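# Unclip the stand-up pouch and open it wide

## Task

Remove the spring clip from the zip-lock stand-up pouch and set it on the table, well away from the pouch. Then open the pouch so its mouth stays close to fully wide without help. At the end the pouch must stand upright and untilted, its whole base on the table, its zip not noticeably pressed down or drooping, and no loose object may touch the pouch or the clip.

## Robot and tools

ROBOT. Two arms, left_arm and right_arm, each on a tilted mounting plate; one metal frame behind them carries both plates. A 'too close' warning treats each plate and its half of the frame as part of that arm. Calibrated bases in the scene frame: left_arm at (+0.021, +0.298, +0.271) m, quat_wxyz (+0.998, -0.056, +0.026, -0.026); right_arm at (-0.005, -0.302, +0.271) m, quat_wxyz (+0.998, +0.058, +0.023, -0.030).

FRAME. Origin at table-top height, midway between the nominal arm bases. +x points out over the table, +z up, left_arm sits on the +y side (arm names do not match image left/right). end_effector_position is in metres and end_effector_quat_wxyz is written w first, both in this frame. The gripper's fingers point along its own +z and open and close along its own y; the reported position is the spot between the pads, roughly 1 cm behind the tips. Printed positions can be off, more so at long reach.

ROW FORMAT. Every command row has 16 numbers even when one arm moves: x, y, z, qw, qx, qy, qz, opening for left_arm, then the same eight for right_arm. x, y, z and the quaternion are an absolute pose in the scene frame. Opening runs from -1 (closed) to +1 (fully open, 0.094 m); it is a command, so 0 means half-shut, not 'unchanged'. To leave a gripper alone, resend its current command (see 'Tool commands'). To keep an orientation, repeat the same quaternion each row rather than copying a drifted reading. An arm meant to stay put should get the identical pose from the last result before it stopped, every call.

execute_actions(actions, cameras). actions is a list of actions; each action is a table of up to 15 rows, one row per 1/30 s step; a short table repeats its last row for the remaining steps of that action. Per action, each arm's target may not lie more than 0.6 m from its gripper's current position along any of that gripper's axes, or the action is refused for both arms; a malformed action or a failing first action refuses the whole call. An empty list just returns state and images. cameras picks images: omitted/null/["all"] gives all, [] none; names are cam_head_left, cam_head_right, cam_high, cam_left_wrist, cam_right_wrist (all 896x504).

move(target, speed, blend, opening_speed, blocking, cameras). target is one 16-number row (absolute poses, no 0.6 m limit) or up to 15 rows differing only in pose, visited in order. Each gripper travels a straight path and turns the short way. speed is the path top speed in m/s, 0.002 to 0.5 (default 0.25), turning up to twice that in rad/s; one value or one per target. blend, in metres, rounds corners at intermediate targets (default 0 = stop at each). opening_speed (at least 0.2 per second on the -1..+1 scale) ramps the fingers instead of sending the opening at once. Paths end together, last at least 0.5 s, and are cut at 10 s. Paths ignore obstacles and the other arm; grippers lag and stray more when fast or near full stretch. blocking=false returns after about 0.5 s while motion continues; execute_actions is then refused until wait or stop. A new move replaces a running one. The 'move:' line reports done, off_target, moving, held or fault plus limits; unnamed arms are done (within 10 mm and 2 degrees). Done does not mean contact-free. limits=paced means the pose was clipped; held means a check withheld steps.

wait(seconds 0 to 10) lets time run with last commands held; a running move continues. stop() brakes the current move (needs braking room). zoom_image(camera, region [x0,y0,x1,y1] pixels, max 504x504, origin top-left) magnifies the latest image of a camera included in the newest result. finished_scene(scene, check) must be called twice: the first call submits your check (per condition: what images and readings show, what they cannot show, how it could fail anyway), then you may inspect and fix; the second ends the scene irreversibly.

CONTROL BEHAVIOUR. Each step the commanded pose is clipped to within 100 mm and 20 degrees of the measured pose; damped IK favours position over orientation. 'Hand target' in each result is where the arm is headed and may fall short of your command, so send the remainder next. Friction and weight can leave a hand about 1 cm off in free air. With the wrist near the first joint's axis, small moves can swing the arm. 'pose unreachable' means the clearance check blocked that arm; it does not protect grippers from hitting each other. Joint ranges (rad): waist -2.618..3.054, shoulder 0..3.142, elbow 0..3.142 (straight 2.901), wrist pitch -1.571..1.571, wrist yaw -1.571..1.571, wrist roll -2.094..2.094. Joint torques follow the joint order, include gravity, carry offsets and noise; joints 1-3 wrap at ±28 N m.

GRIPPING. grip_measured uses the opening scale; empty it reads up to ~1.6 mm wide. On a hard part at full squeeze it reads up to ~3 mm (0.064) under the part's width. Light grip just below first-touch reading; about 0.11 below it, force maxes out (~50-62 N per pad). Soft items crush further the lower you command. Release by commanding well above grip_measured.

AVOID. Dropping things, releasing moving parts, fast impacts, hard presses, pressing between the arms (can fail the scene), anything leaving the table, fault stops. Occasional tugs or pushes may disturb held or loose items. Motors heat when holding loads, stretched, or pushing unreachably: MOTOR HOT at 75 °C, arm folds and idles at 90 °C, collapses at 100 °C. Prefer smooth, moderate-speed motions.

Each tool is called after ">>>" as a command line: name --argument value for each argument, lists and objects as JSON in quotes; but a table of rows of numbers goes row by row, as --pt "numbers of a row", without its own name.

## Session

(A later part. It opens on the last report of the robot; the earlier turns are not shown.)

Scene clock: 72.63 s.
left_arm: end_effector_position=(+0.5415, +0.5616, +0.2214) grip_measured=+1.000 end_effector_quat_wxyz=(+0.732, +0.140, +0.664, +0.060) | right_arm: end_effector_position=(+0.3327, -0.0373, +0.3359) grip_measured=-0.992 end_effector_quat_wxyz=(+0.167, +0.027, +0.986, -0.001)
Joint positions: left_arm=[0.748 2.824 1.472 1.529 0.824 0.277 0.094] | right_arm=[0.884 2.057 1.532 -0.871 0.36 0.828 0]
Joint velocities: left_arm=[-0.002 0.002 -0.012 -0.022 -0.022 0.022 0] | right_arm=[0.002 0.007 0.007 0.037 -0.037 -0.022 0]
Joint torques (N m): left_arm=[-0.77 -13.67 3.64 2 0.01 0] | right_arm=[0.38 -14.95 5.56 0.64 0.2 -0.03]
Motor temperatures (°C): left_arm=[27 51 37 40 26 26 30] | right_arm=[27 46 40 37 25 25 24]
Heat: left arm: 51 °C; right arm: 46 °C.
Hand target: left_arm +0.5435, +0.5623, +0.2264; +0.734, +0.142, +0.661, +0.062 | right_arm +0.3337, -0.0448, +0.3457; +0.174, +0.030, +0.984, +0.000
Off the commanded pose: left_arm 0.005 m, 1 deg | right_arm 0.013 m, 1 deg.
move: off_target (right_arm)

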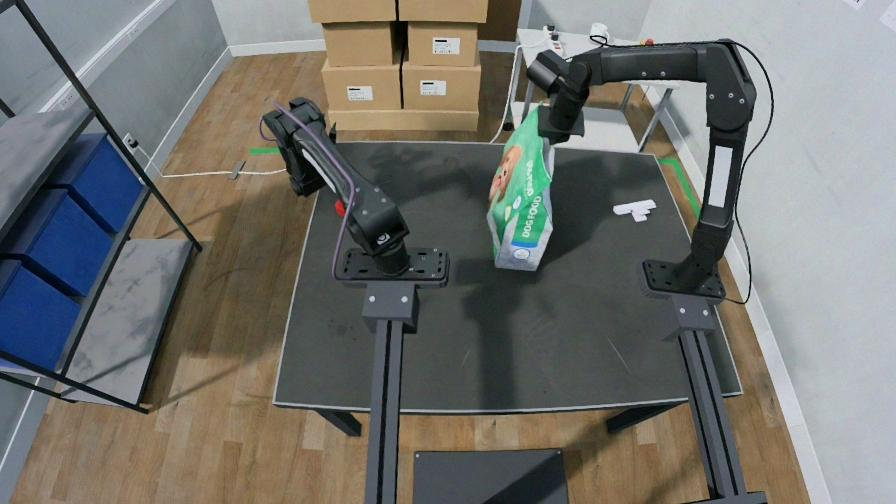

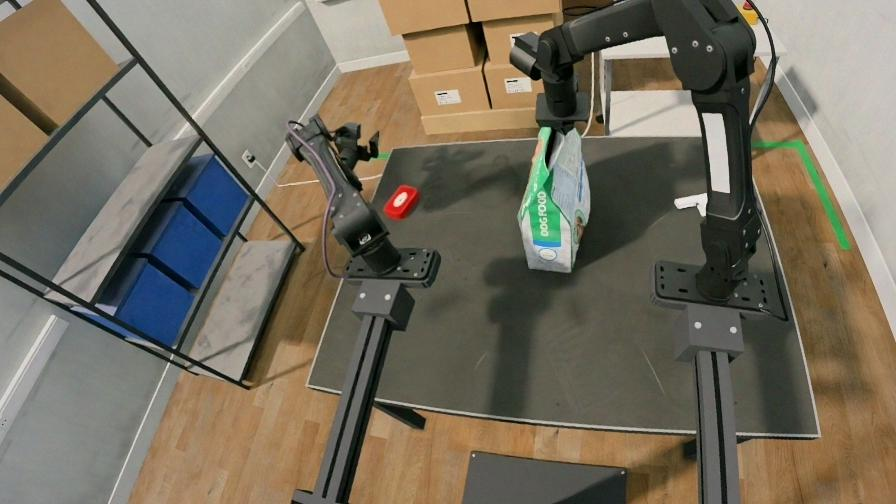

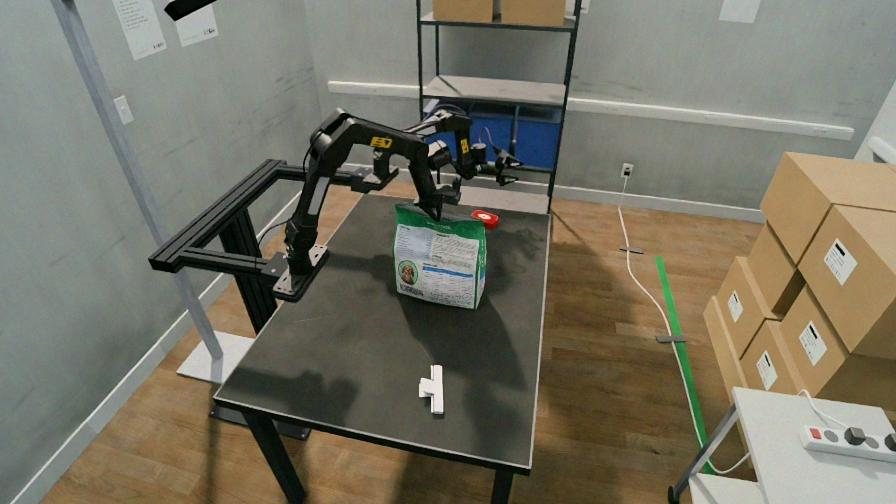

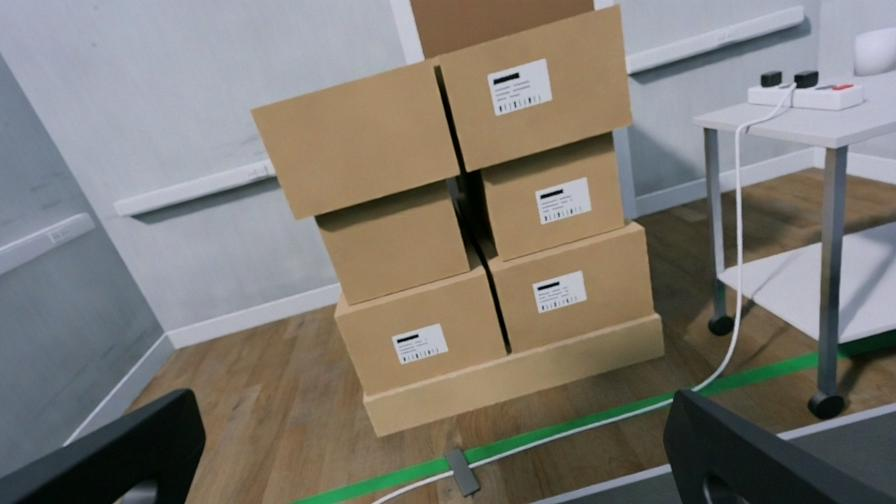

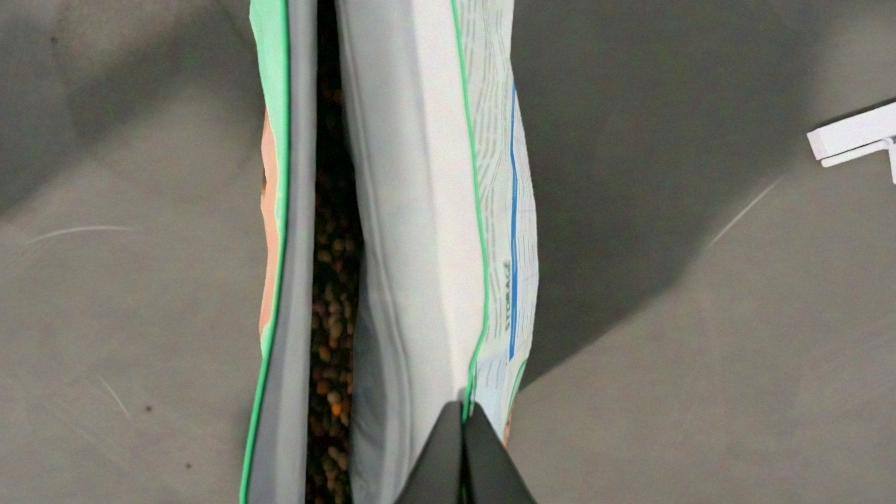

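>>> move --target '[0.5435,0.5623,0.2264,0.734,0.142,0.661,0.062,1,0.333,-0.07,0.346,0.174,0.03,0.985,0,-1]' --speed 0.04

Scene clock: 74.00 s.
left_arm: end_effector_position=(+0.5415, +0.5616, +0.2214) grip_measured=+1.000 end_effector_quat_wxyz=(+0.732, +0.140, +0.664, +0.060) | right_arm: end_effector_position=(+0.3329, -0.0577, +0.3346) grip_measured=-0.992 end_effector_quat_wxyz=(+0.165, +0.027, +0.986, +0.007)
Joint positions: left_arm=[0.748 2.824 1.472 1.529 0.824 0.277 0.094] | right_arm=[0.841 1.989 1.438 -0.82 0.338 0.781 0]
Joint velocities: left_arm=[0.007 -0.012 -0.007 -0.037 -0.022 -0.022 0] | right_arm=[-0.002 -0.012 -0.017 0.022 -0.007 -0.007 0]
Joint torques (N m): left_arm=[-0.76 -13.63 3.67 2 -0.02 -0.01] | right_arm=[0.21 -14.72 5.65 0.52 0.32 -0.03]
Motor temperatures (°C): left_arm=[27 51 37 40 26 26 30] | right_arm=[27 46 40 37 25 25 24]
Heat: left arm: 51 °C; right arm: 46 °C.
Hand target: left_arm +0.5435, +0.5623, +0.2264; +0.734, +0.142, +0.661, +0.062 | right_arm +0.3337, -0.0697, +0.3456; +0.174, +0.030, +0.984, +0.000
Off the commanded pose: left_arm 0.005 m, 1 deg | right_arm 0.017 m, 1 deg.
move: off_target (right_arm)

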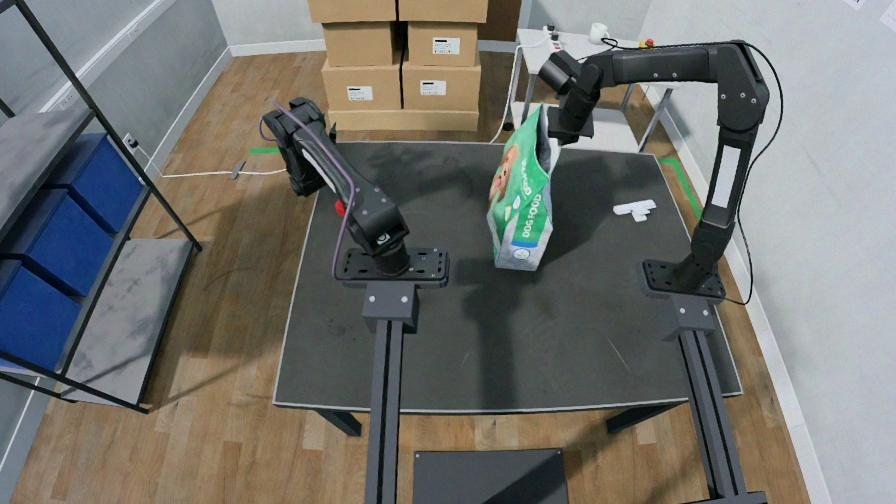

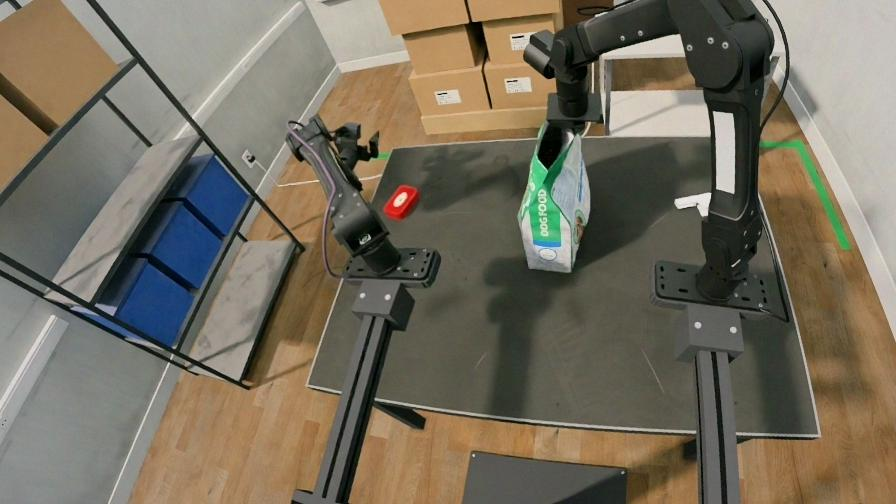

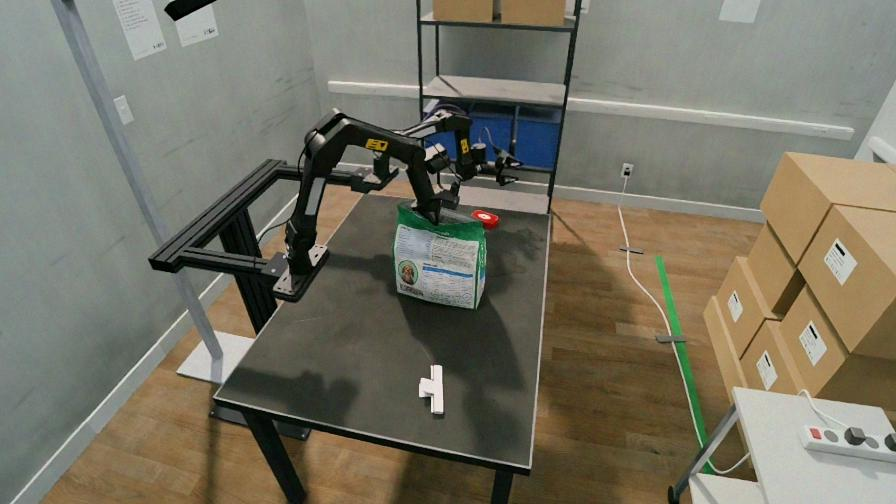

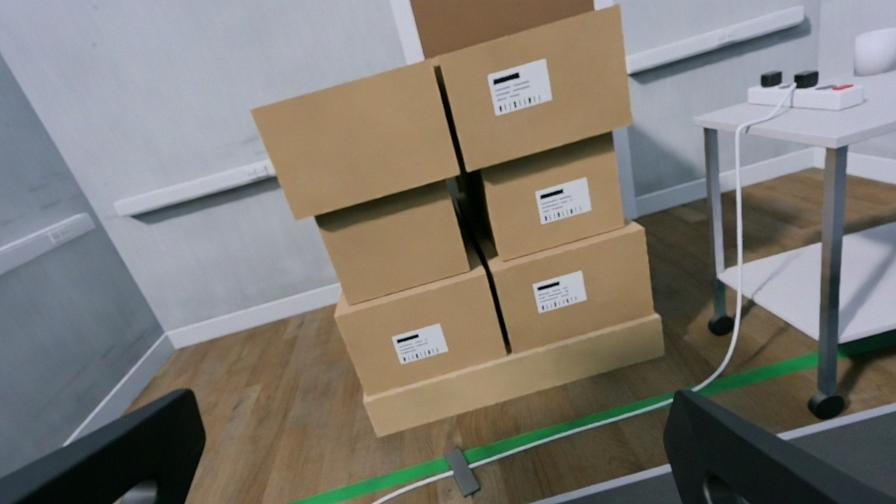

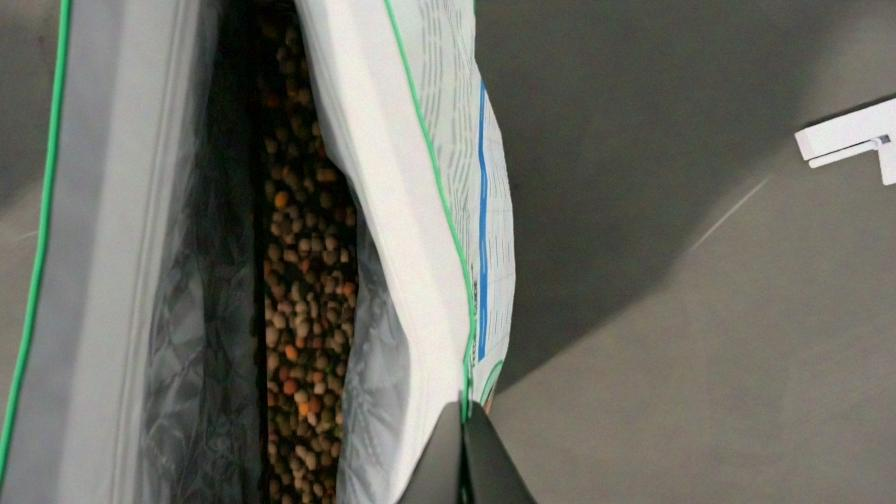

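>>> move --target '[0.5435,0.5623,0.2264,0.734,0.142,0.661,0.062,1,0.333,-0.095,0.343,0.174,0.03,0.985,0,-1]' --speed 0.04

>>> zoom_image --camera "cam_head_right" --region '[480, 70, 680, 290]'

>>> zoom_image --camera "cam_high" --region '[370, 160, 530, 320]'

Scene clock: 75.37 s.
left_arm: end_effector_position=(+0.5415, +0.5616, +0.2214) grip_measured=+1.000 end_effector_quat_wxyz=(+0.732, +0.140, +0.664, +0.060) | right_arm: end_effector_position=(+0.3303, -0.0826, +0.3311) grip_measured=-0.992 end_effector_quat_wxyz=(+0.159, +0.024, +0.987, +0.008)
Joint positions: left_arm=[0.748 2.824 1.472 1.529 0.824 0.277 0.094] | right_arm=[0.792 1.923 1.344 -0.784 0.318 0.729 0]
Joint velocities: left_arm=[-0.017 0.002 0.007 0.037 -0.007 0.037 0] | right_arm=[-0.022 -0.012 -0.007 -0.081 0.007 0.066 -0.001]
Joint torques (N m): left_arm=[-0.77 -13.63 3.62 2 -0.01 -0.01] | right_arm=[-0.01 -14.12 5.75 0.63 0.4 -0.04]
Motor temperatures (°C): left_arm=[27 51 37 40 26 26 30] | right_arm=[27 47 40 37 25 25 24]
Heat: left arm: 51 °C; right arm: 47 °C.
Hand target: left_arm +0.5435, +0.5623, +0.2264; +0.734, +0.142, +0.661, +0.062 | right_arm +0.3337, -0.0948, +0.3426; +0.173, +0.030, +0.984, +0.000
Off the commanded pose: left_arm 0.005 m, 1 deg | right_arm 0.017 m, 2 deg.
move: off_target (right_arm)

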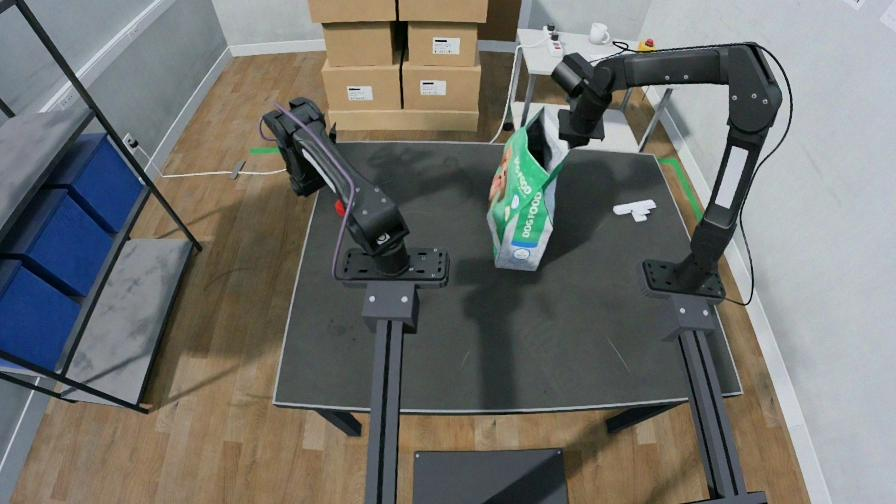

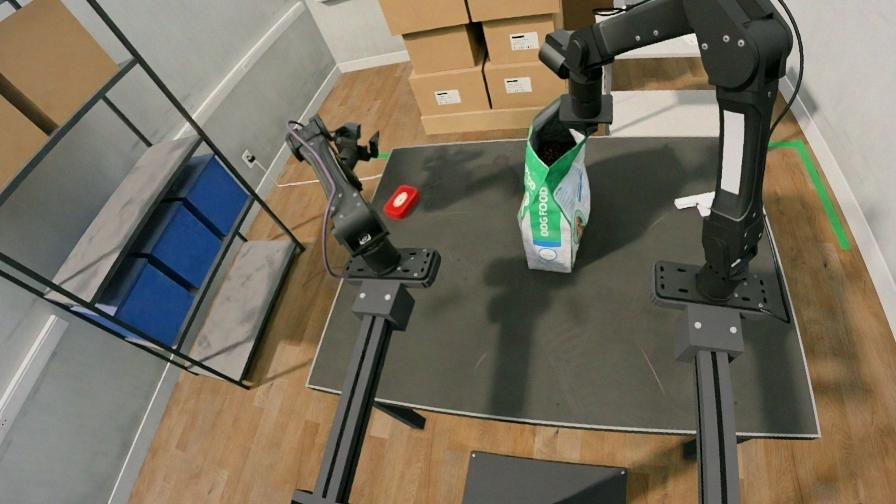

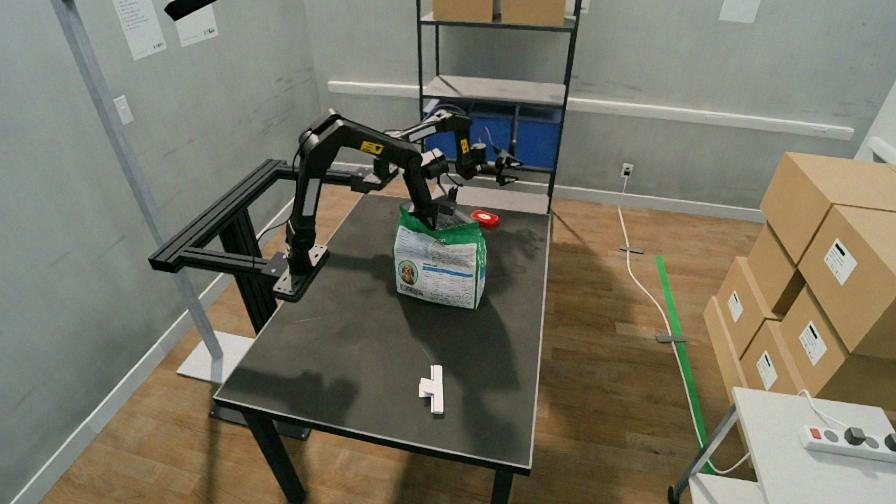

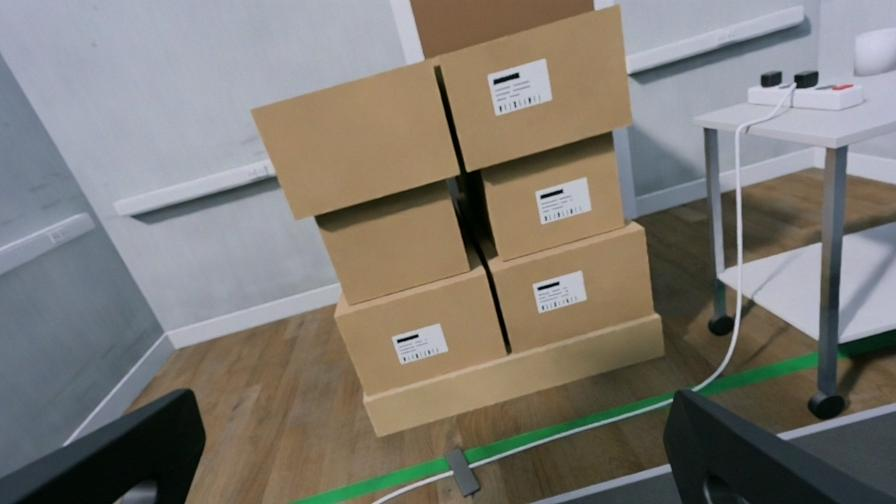

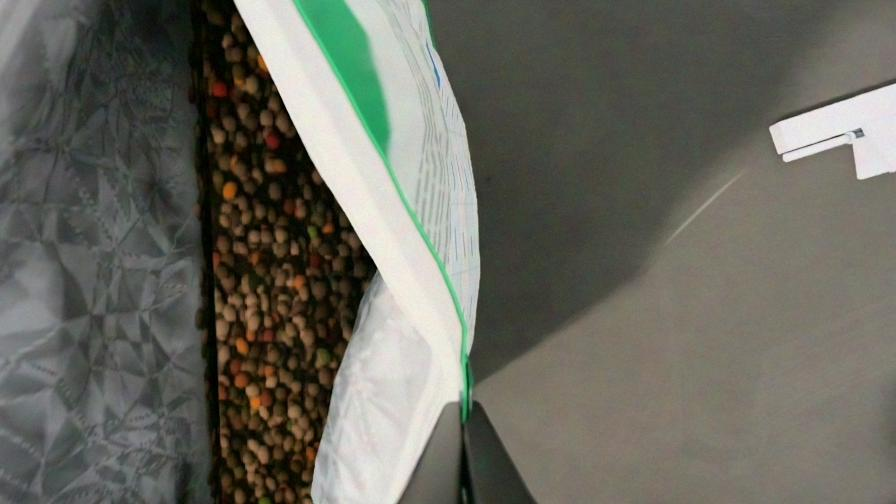

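Scaled by 2.291 from the camera's 896x504 image, which has a finer 1280x720 frame.

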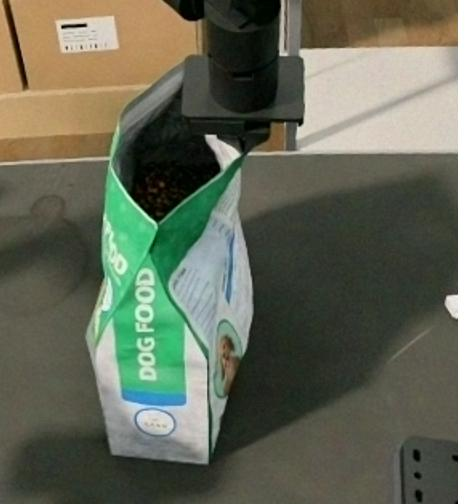

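Scaled by 3.150 from the camera's 896x504 image, which has a finer 1280x720 frame.

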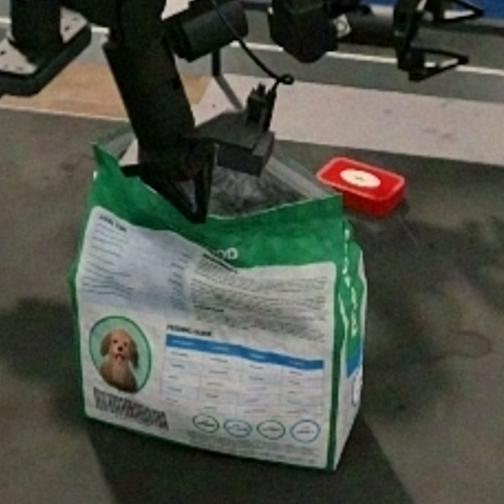

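>>> move --target '[0.5435,0.5623,0.2264,0.734,0.142,0.661,0.062,1,0.333,-0.075,0.345,0.174,0.03,0.985,0,-1]' --speed 0.03 --cameras '["cam_right_wrist"]'

>>> move --target '[0.5435,0.5623,0.2264,0.734,0.142,0.661,0.062,1,0.333,-0.075,0.345,0.174,0.03,0.985,0,-0.7]' --opening_speed 0.2 --cameras '["cam_right_wrist","cam_head_right"]'

Scene clock: 76.70 s.
left_arm: end_effector_position=(+0.5415, +0.5616, +0.2214) grip_measured=+1.000 end_effector_quat_wxyz=(+0.732, +0.140, +0.664, +0.060) | right_arm: end_effector_position=(+0.3293, -0.0722, +0.3414) grip_measured=-0.992 end_effector_quat_wxyz=(+0.166, +0.028, +0.986, +0.015)
Joint positions: left_arm=[0.748 2.824 1.472 1.529 0.824 0.277 0.094] | right_arm=[0.818 1.923 1.378 -0.806 0.324 0.759 0]
Joint velocities: left_arm=[0.007 -0.022 -0.012 0.022 -0.022 -0.022 0] | right_arm=[-0.002 -0.002 -0.002 -0.095 -0.037 0.037 0.001]
Joint torques (N m): left_arm=[-0.76 -13.63 3.63 2.01 -0.02 -0.01] | right_arm=[1.22 -9.95 8.75 0.54 0.43 0.06]
Motor temperatures (°C): left_arm=[27 51 37 40 26 26 30] | right_arm=[27 47 40 36 25 25 24]
Heat: left arm: 51 °C; right arm: 47 °C.
Hand target: left_arm +0.5435, +0.5623, +0.2264; +0.734, +0.142, +0.661, +0.062 | right_arm +0.3326, -0.0749, +0.3451; +0.174, +0.030, +0.984, +0.001
Off the commanded pose: left_arm 0.005 m, 1 deg | right_arm 0.006 m, 2 deg.
move: done
Images, in order (width x height): cam_right_wrist 896x504.

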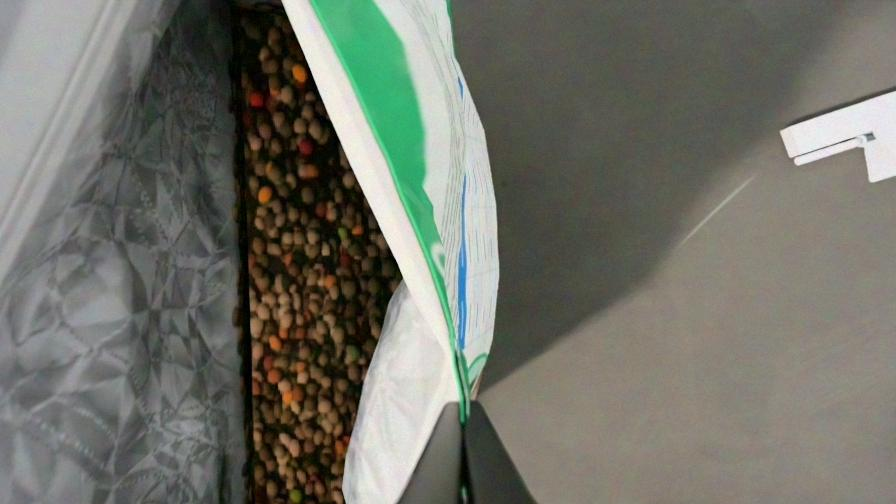

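Scene clock: 78.40 s.
left_arm: end_effector_position=(+0.5415, +0.5616, +0.2214) grip_measured=+1.000 end_effector_quat_wxyz=(+0.732, +0.140, +0.664, +0.060) | right_arm: end_effector_position=(+0.3292, -0.0736, +0.3414) grip_measured=-0.702 end_effector_quat_wxyz=(+0.167, +0.028, +0.986, +0.012)
Joint positions: left_arm=[0.748 2.824 1.472 1.529 0.824 0.277 0.094] | right_arm=[0.818 1.923 1.378 -0.81 0.329 0.76 0.014]
Joint velocities: left_arm=[-0.017 -0.017 -0.012 0.007 -0.022 0.007 0] | right_arm=[-0.007 0.012 -0.007 0.022 -0.051 -0.022 0]
Joint torques (N m): left_arm=[-0.75 -13.63 3.66 2.01 -0.01 -0.01] | right_arm=[1.21 -9.88 8.85 0.58 0.39 0.07]
Motor temperatures (°C): left_arm=[27 51 37 40 26 26 30] | right_arm=[27 46 40 36 25 25 24]
Heat: left arm: 51 °C; right arm: 46 °C.
Hand target: left_arm +0.5435, +0.5623, +0.2264; +0.734, +0.142, +0.661, +0.062 | right_arm +0.3330, -0.0749, +0.3451; +0.174, +0.030, +0.984, +0.001
Off the commanded pose: left_arm 0.005 m, 1 deg | right_arm 0.005 m, 2 deg.
move: done
Images, in order (width x height): cam_head_right 896x504, cam_right_wrist 896x504.

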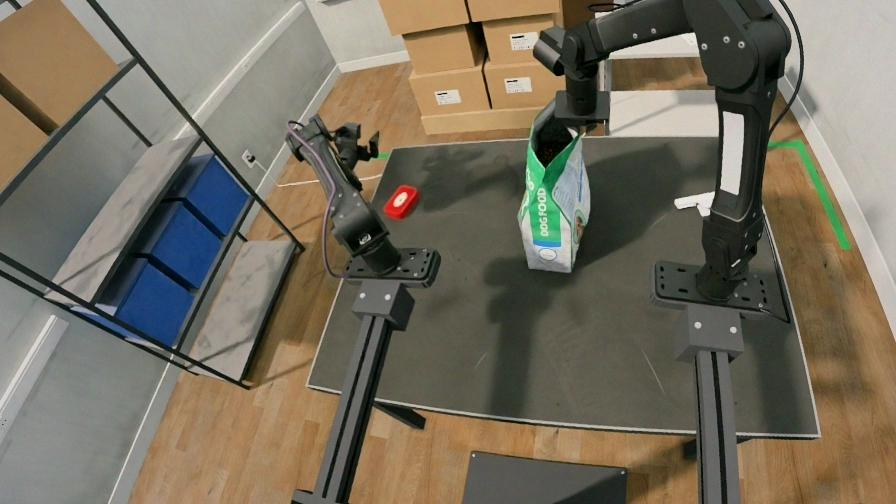

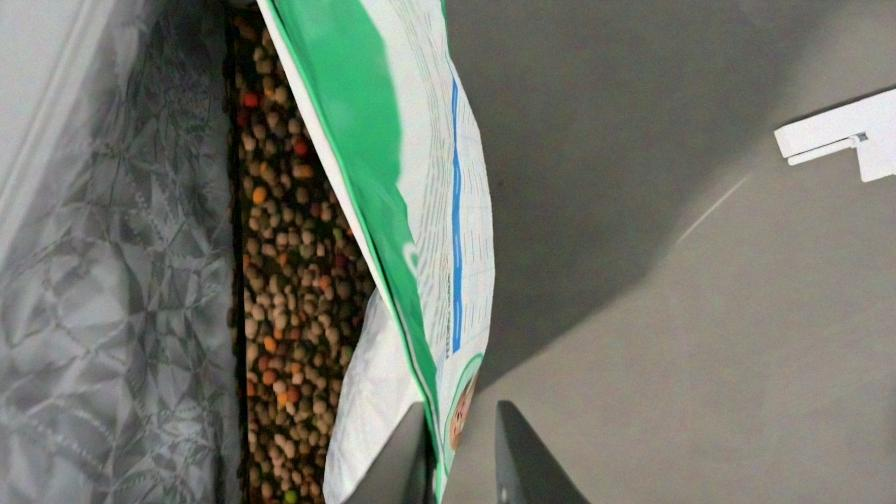

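>>> move --target '[0.5435,0.5623,0.2264,0.734,0.142,0.661,0.062,1,0.333,-0.083,0.46,0.174,0.03,0.985,0,-0.7]' --speed 0.06

>>> zoom_image --camera "cam_head_right" --region '[480, 70, 680, 290]'

>>> zoom_image --camera "cam_high" --region '[370, 160, 530, 320]'

Scene clock: 81.23 s.
left_arm: end_effector_position=(+0.5415, +0.5616, +0.2214) grip_measured=+1.000 end_effector_quat_wxyz=(+0.732, +0.140, +0.664, +0.060) | right_arm: end_effector_position=(+0.3315, -0.0832, +0.4447) grip_measured=-0.702 end_effector_quat_wxyz=(+0.156, +0.028, +0.987, -0.005)
Joint positions: left_arm=[0.748 2.824 1.472 1.529 0.824 0.277 0.094] | right_arm=[0.832 1.923 1.799 -1.276 0.342 0.78 0.014]
Joint velocities: left_arm=[-0.002 0.002 0.012 -0.037 -0.095 -0.022 0] | right_arm=[0.012 -0.012 -0.017 0.007 -0.037 -0.022 -0.003]
Joint torques (N m): left_arm=[-0.75 -13.65 3.59 2 -0.01 -0.01] | right_arm=[1.7 -12.48 8.73 0.6 0.31 0.09]
Motor temperatures (°C): left_arm=[27 51 37 40 26 26 30] | right_arm=[27 46 40 36 25 25 24]
Heat: left arm: 51 °C; right arm: 46 °C.
Hand target: left_arm +0.5435, +0.5623, +0.2264; +0.734, +0.142, +0.661, +0.062 | right_arm +0.3323, -0.0838, +0.4599; +0.174, +0.030, +0.984, +0.000
Off the commanded pose: left_arm 0.005 m, 1 deg | right_arm 0.015 m, 2 deg.
move: off_target (right_arm)

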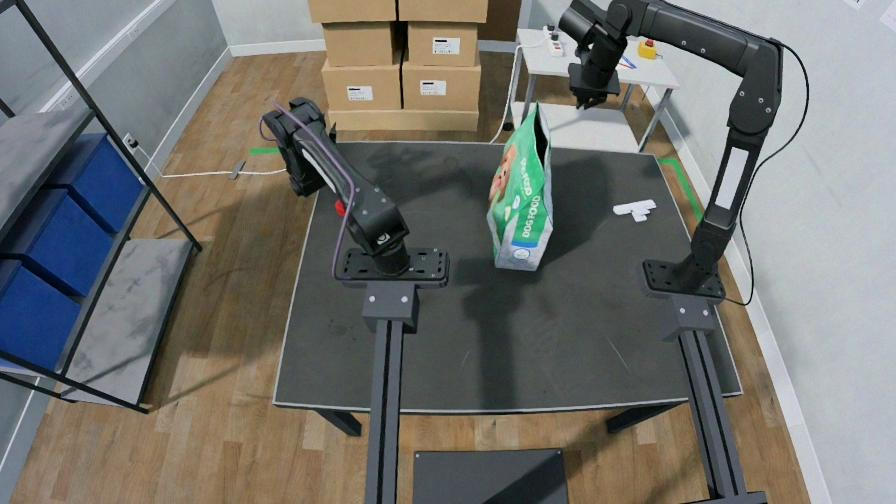

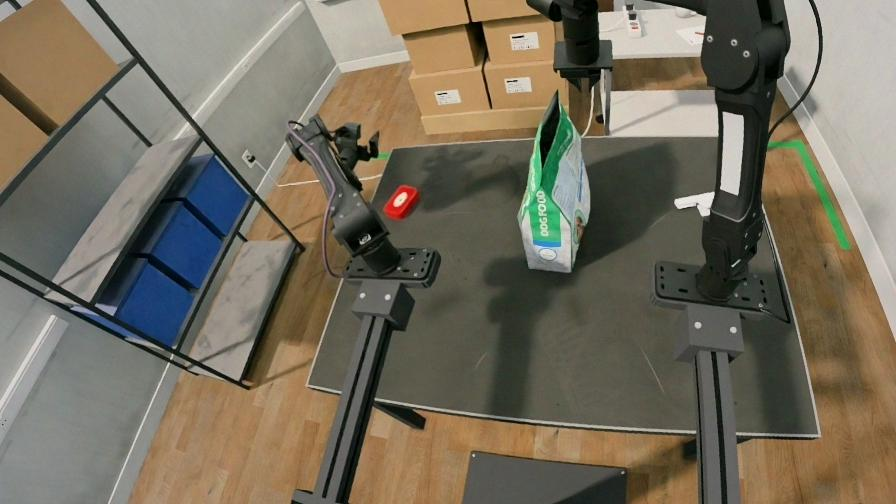

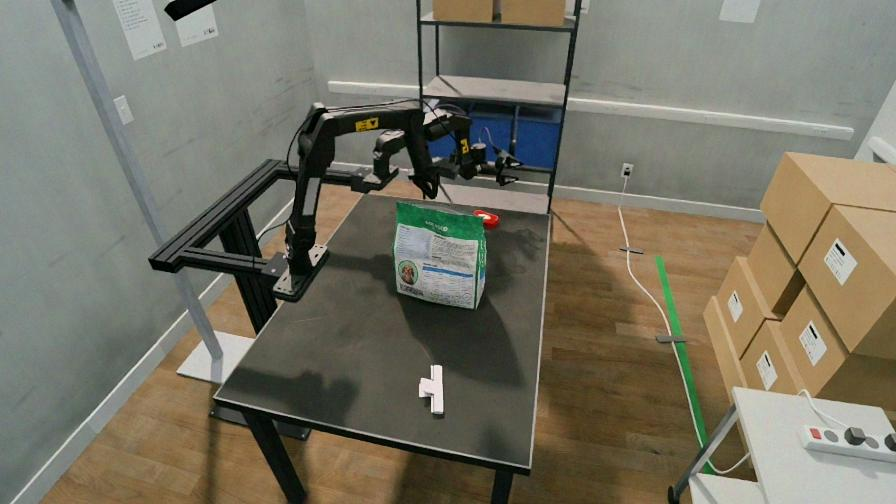

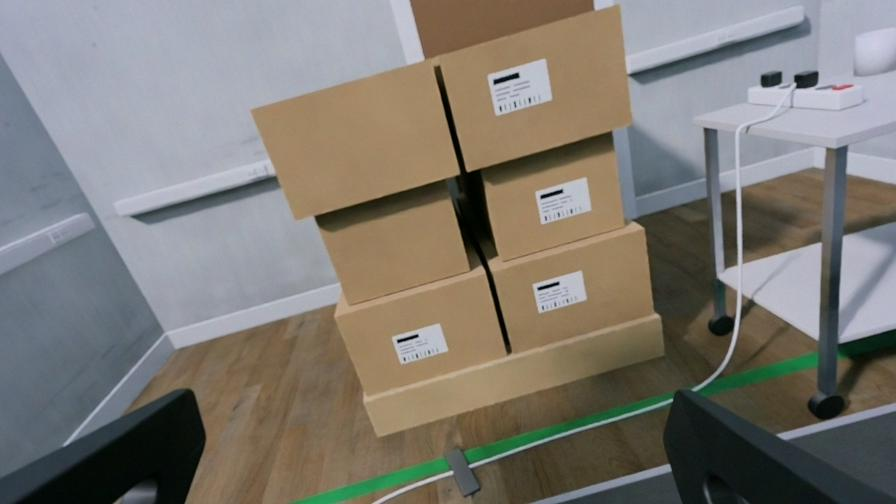

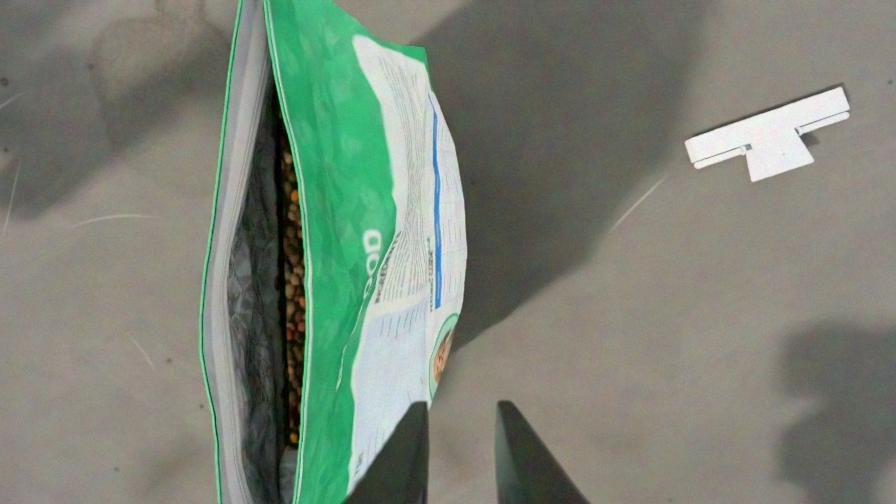

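Scaled by 2.291 from the camera's 896x504 image, which has a finer 1280x720 frame.

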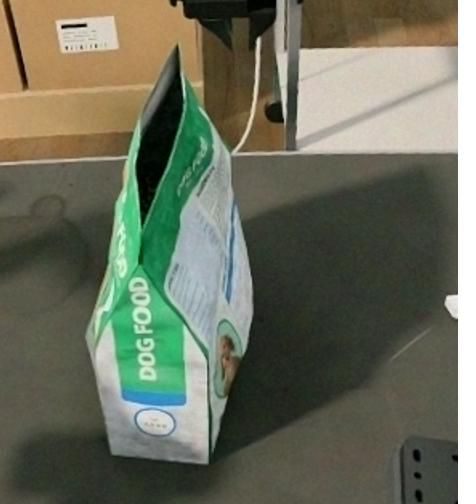

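Scaled by 3.150 from the camera's 896x504 image, which has a finer 1280x720 frame.

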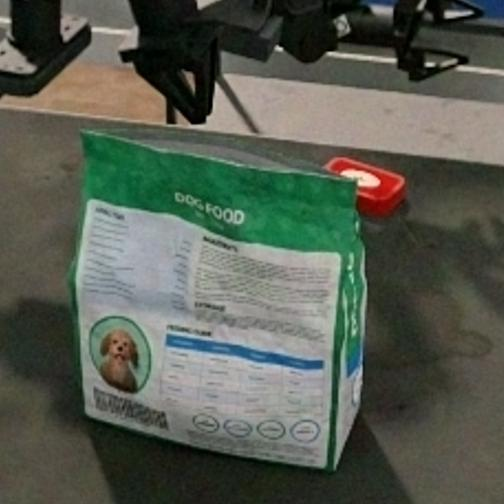

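>>> move --target '[0.5435,0.5623,0.2264,0.734,0.142,0.661,0.062,1,0.333,-0.021,0.46,0.174,0.03,0.985,0,-1]' --speed 0.08

Scene clock: 83.27 s.
left_arm: end_effector_position=(+0.5415, +0.5616, +0.2214) grip_measured=+1.000 end_effector_quat_wxyz=(+0.732, +0.140, +0.664, +0.060) | right_arm: end_effector_position=(+0.3294, -0.0223, +0.4608) grip_measured=-0.994 end_effector_quat_wxyz=(+0.169, +0.030, +0.985, +0.010)
Joint positions: left_arm=[0.748 2.824 1.472 1.529 0.824 0.277 0.094] | right_arm=[0.944 2.099 2.086 -1.385 0.36 0.892 0]
Joint velocities: left_arm=[0.007 0.007 0.002 0.007 -0.007 -0.022 0] | right_arm=[-0.007 -0.012 -0.002 0.007 0.022 0.007 -0.001]
Joint torques (N m): left_arm=[-0.76 -13.63 3.66 2 0 0] | right_arm=[1.4 -10.4 8.72 0.59 0.33 0.1]
Motor temperatures (°C): left_arm=[27 52 37 40 26 26 30] | right_arm=[27 46 40 36 25 25 24]
Heat: left arm: 52 °C; right arm: 46 °C.
Hand target: left_arm +0.5435, +0.5623, +0.2264; +0.734, +0.142, +0.661, +0.062 | right_arm +0.3316, -0.0211, +0.4597; +0.175, +0.030, +0.984, +0.001
Off the commanded pose: left_arm 0.005 m, 1 deg | right_arm 0.004 m, 1 deg.
move: done

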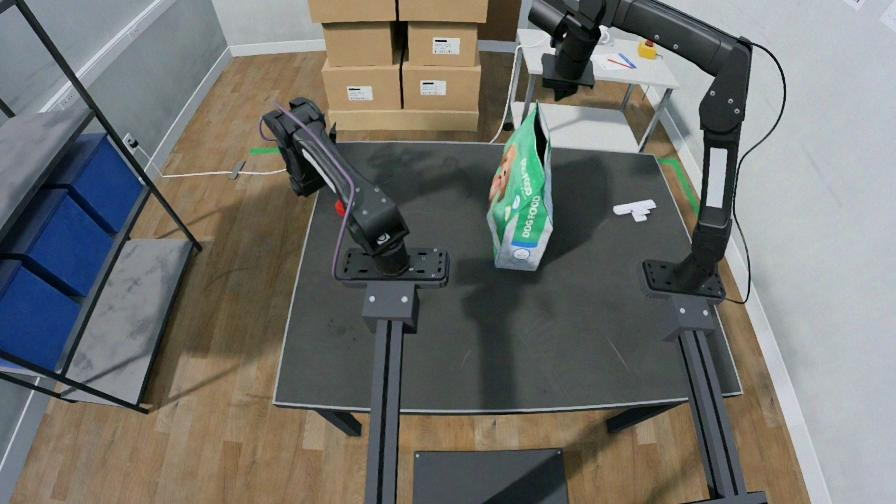

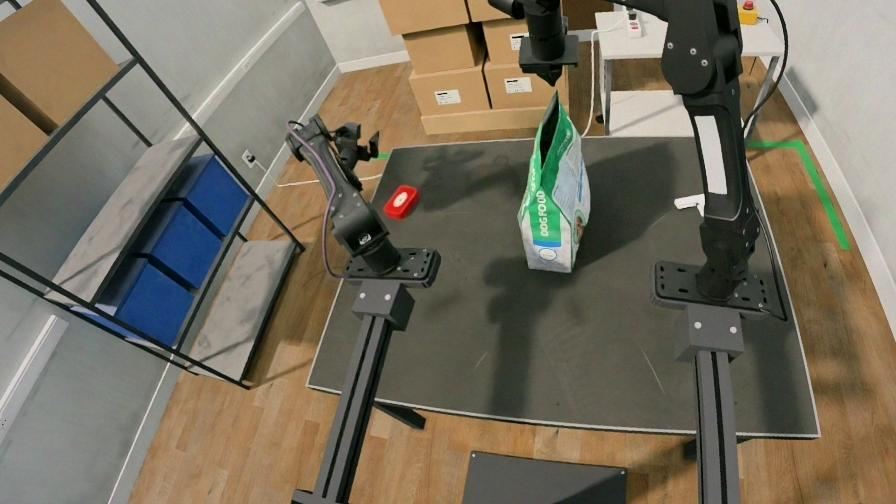

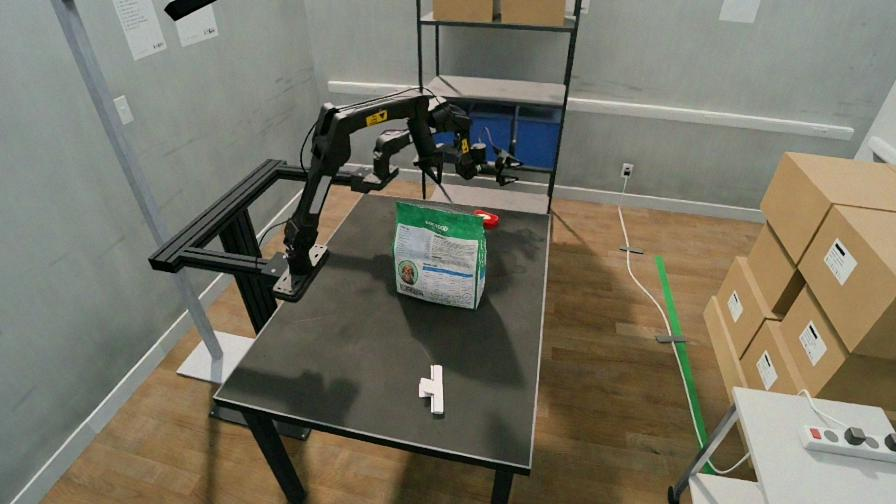

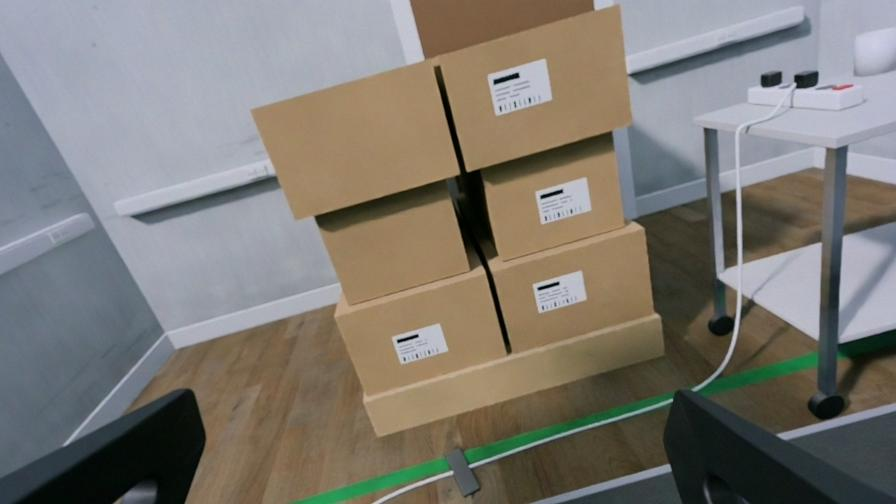

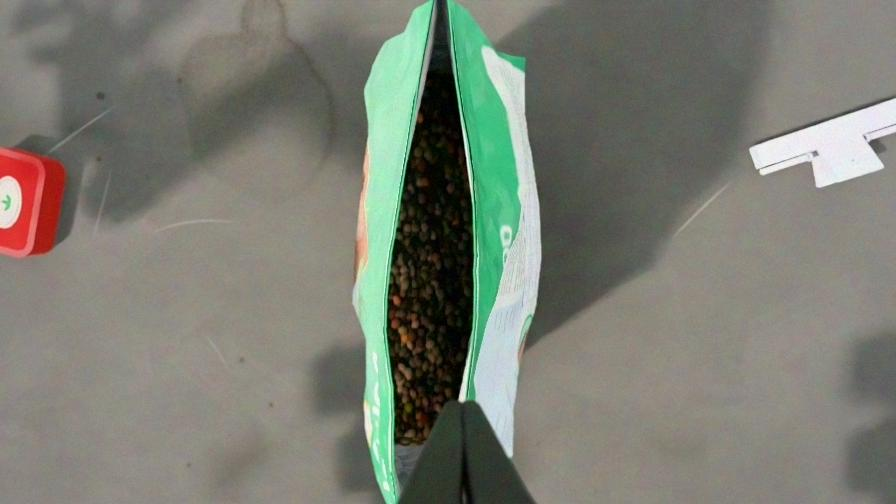

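>>> move --pt "0.5435 0.5623 0.2264 0.734 0.142 0.661 0.062 1 0.35 -0.0115 0.44 0.174 0.03 0.985 0 -1" --pt "0.5435 0.5623 0.2264 0.734 0.142 0.661 0.062 1 0.35 -0.0115 0.39 0.174 0.03 0.985 0 -1" --speed 0.06 --cameras '["cam_right_wrist"]'

Scene clock: 85.67 s.
left_arm: end_effector_position=(+0.5415, +0.5616, +0.2214) grip_measured=+1.000 end_effector_quat_wxyz=(+0.732, +0.140, +0.664, +0.060) | right_arm: end_effector_position=(+0.3469, -0.0070, +0.3876) grip_measured=-0.994 end_effector_quat_wxyz=(+0.166, +0.029, +0.986, +0.002)
Joint positions: left_arm=[0.748 2.824 1.472 1.529 0.824 0.277 0.094] | right_arm=[0.918 2.168 1.901 -1.138 0.36 0.867 0]
Joint velocities: left_arm=[0.012 -0.017 0.002 0.022 -0.037 -0.051 0] | right_arm=[0.002 -0.002 -0.017 0.037 0.007 -0.037 0]
Joint torques (N m): left_arm=[-0.77 -13.64 3.64 2.01 -0.01 -0.01] | right_arm=[0.73 -13.87 6.02 0.81 0.26 -0.03]
Motor temperatures (°C): left_arm=[27 52 37 40 26 26 30] | right_arm=[27 46 40 36 25 25 24]
Heat: left arm: 52 °C; right arm: 46 °C.
Hand target: left_arm +0.5435, +0.5623, +0.2264; +0.734, +0.142, +0.661, +0.062 | right_arm +0.3501, -0.0107, +0.3901; +0.174, +0.030, +0.984, +0.000
Off the commanded pose: left_arm 0.005 m, 1 deg | right_arm 0.006 m, 1 deg.
move: done
Images, in order (width x height): cam_right_wrist 896x504.

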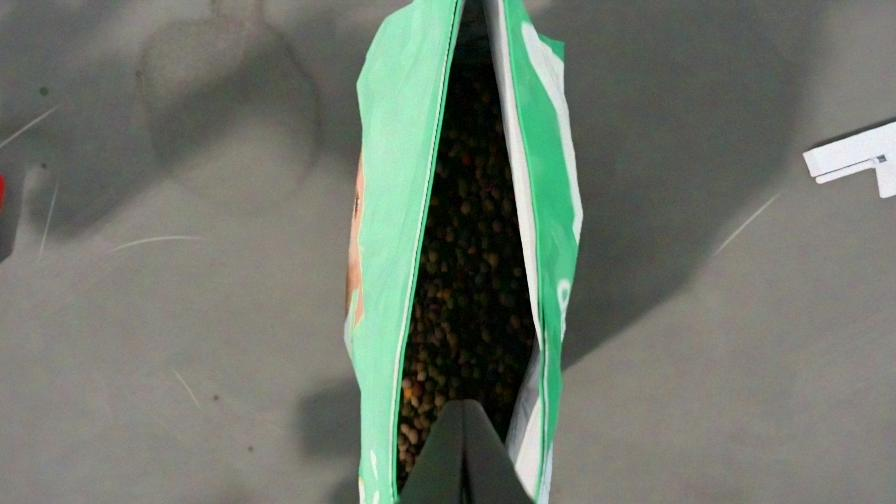

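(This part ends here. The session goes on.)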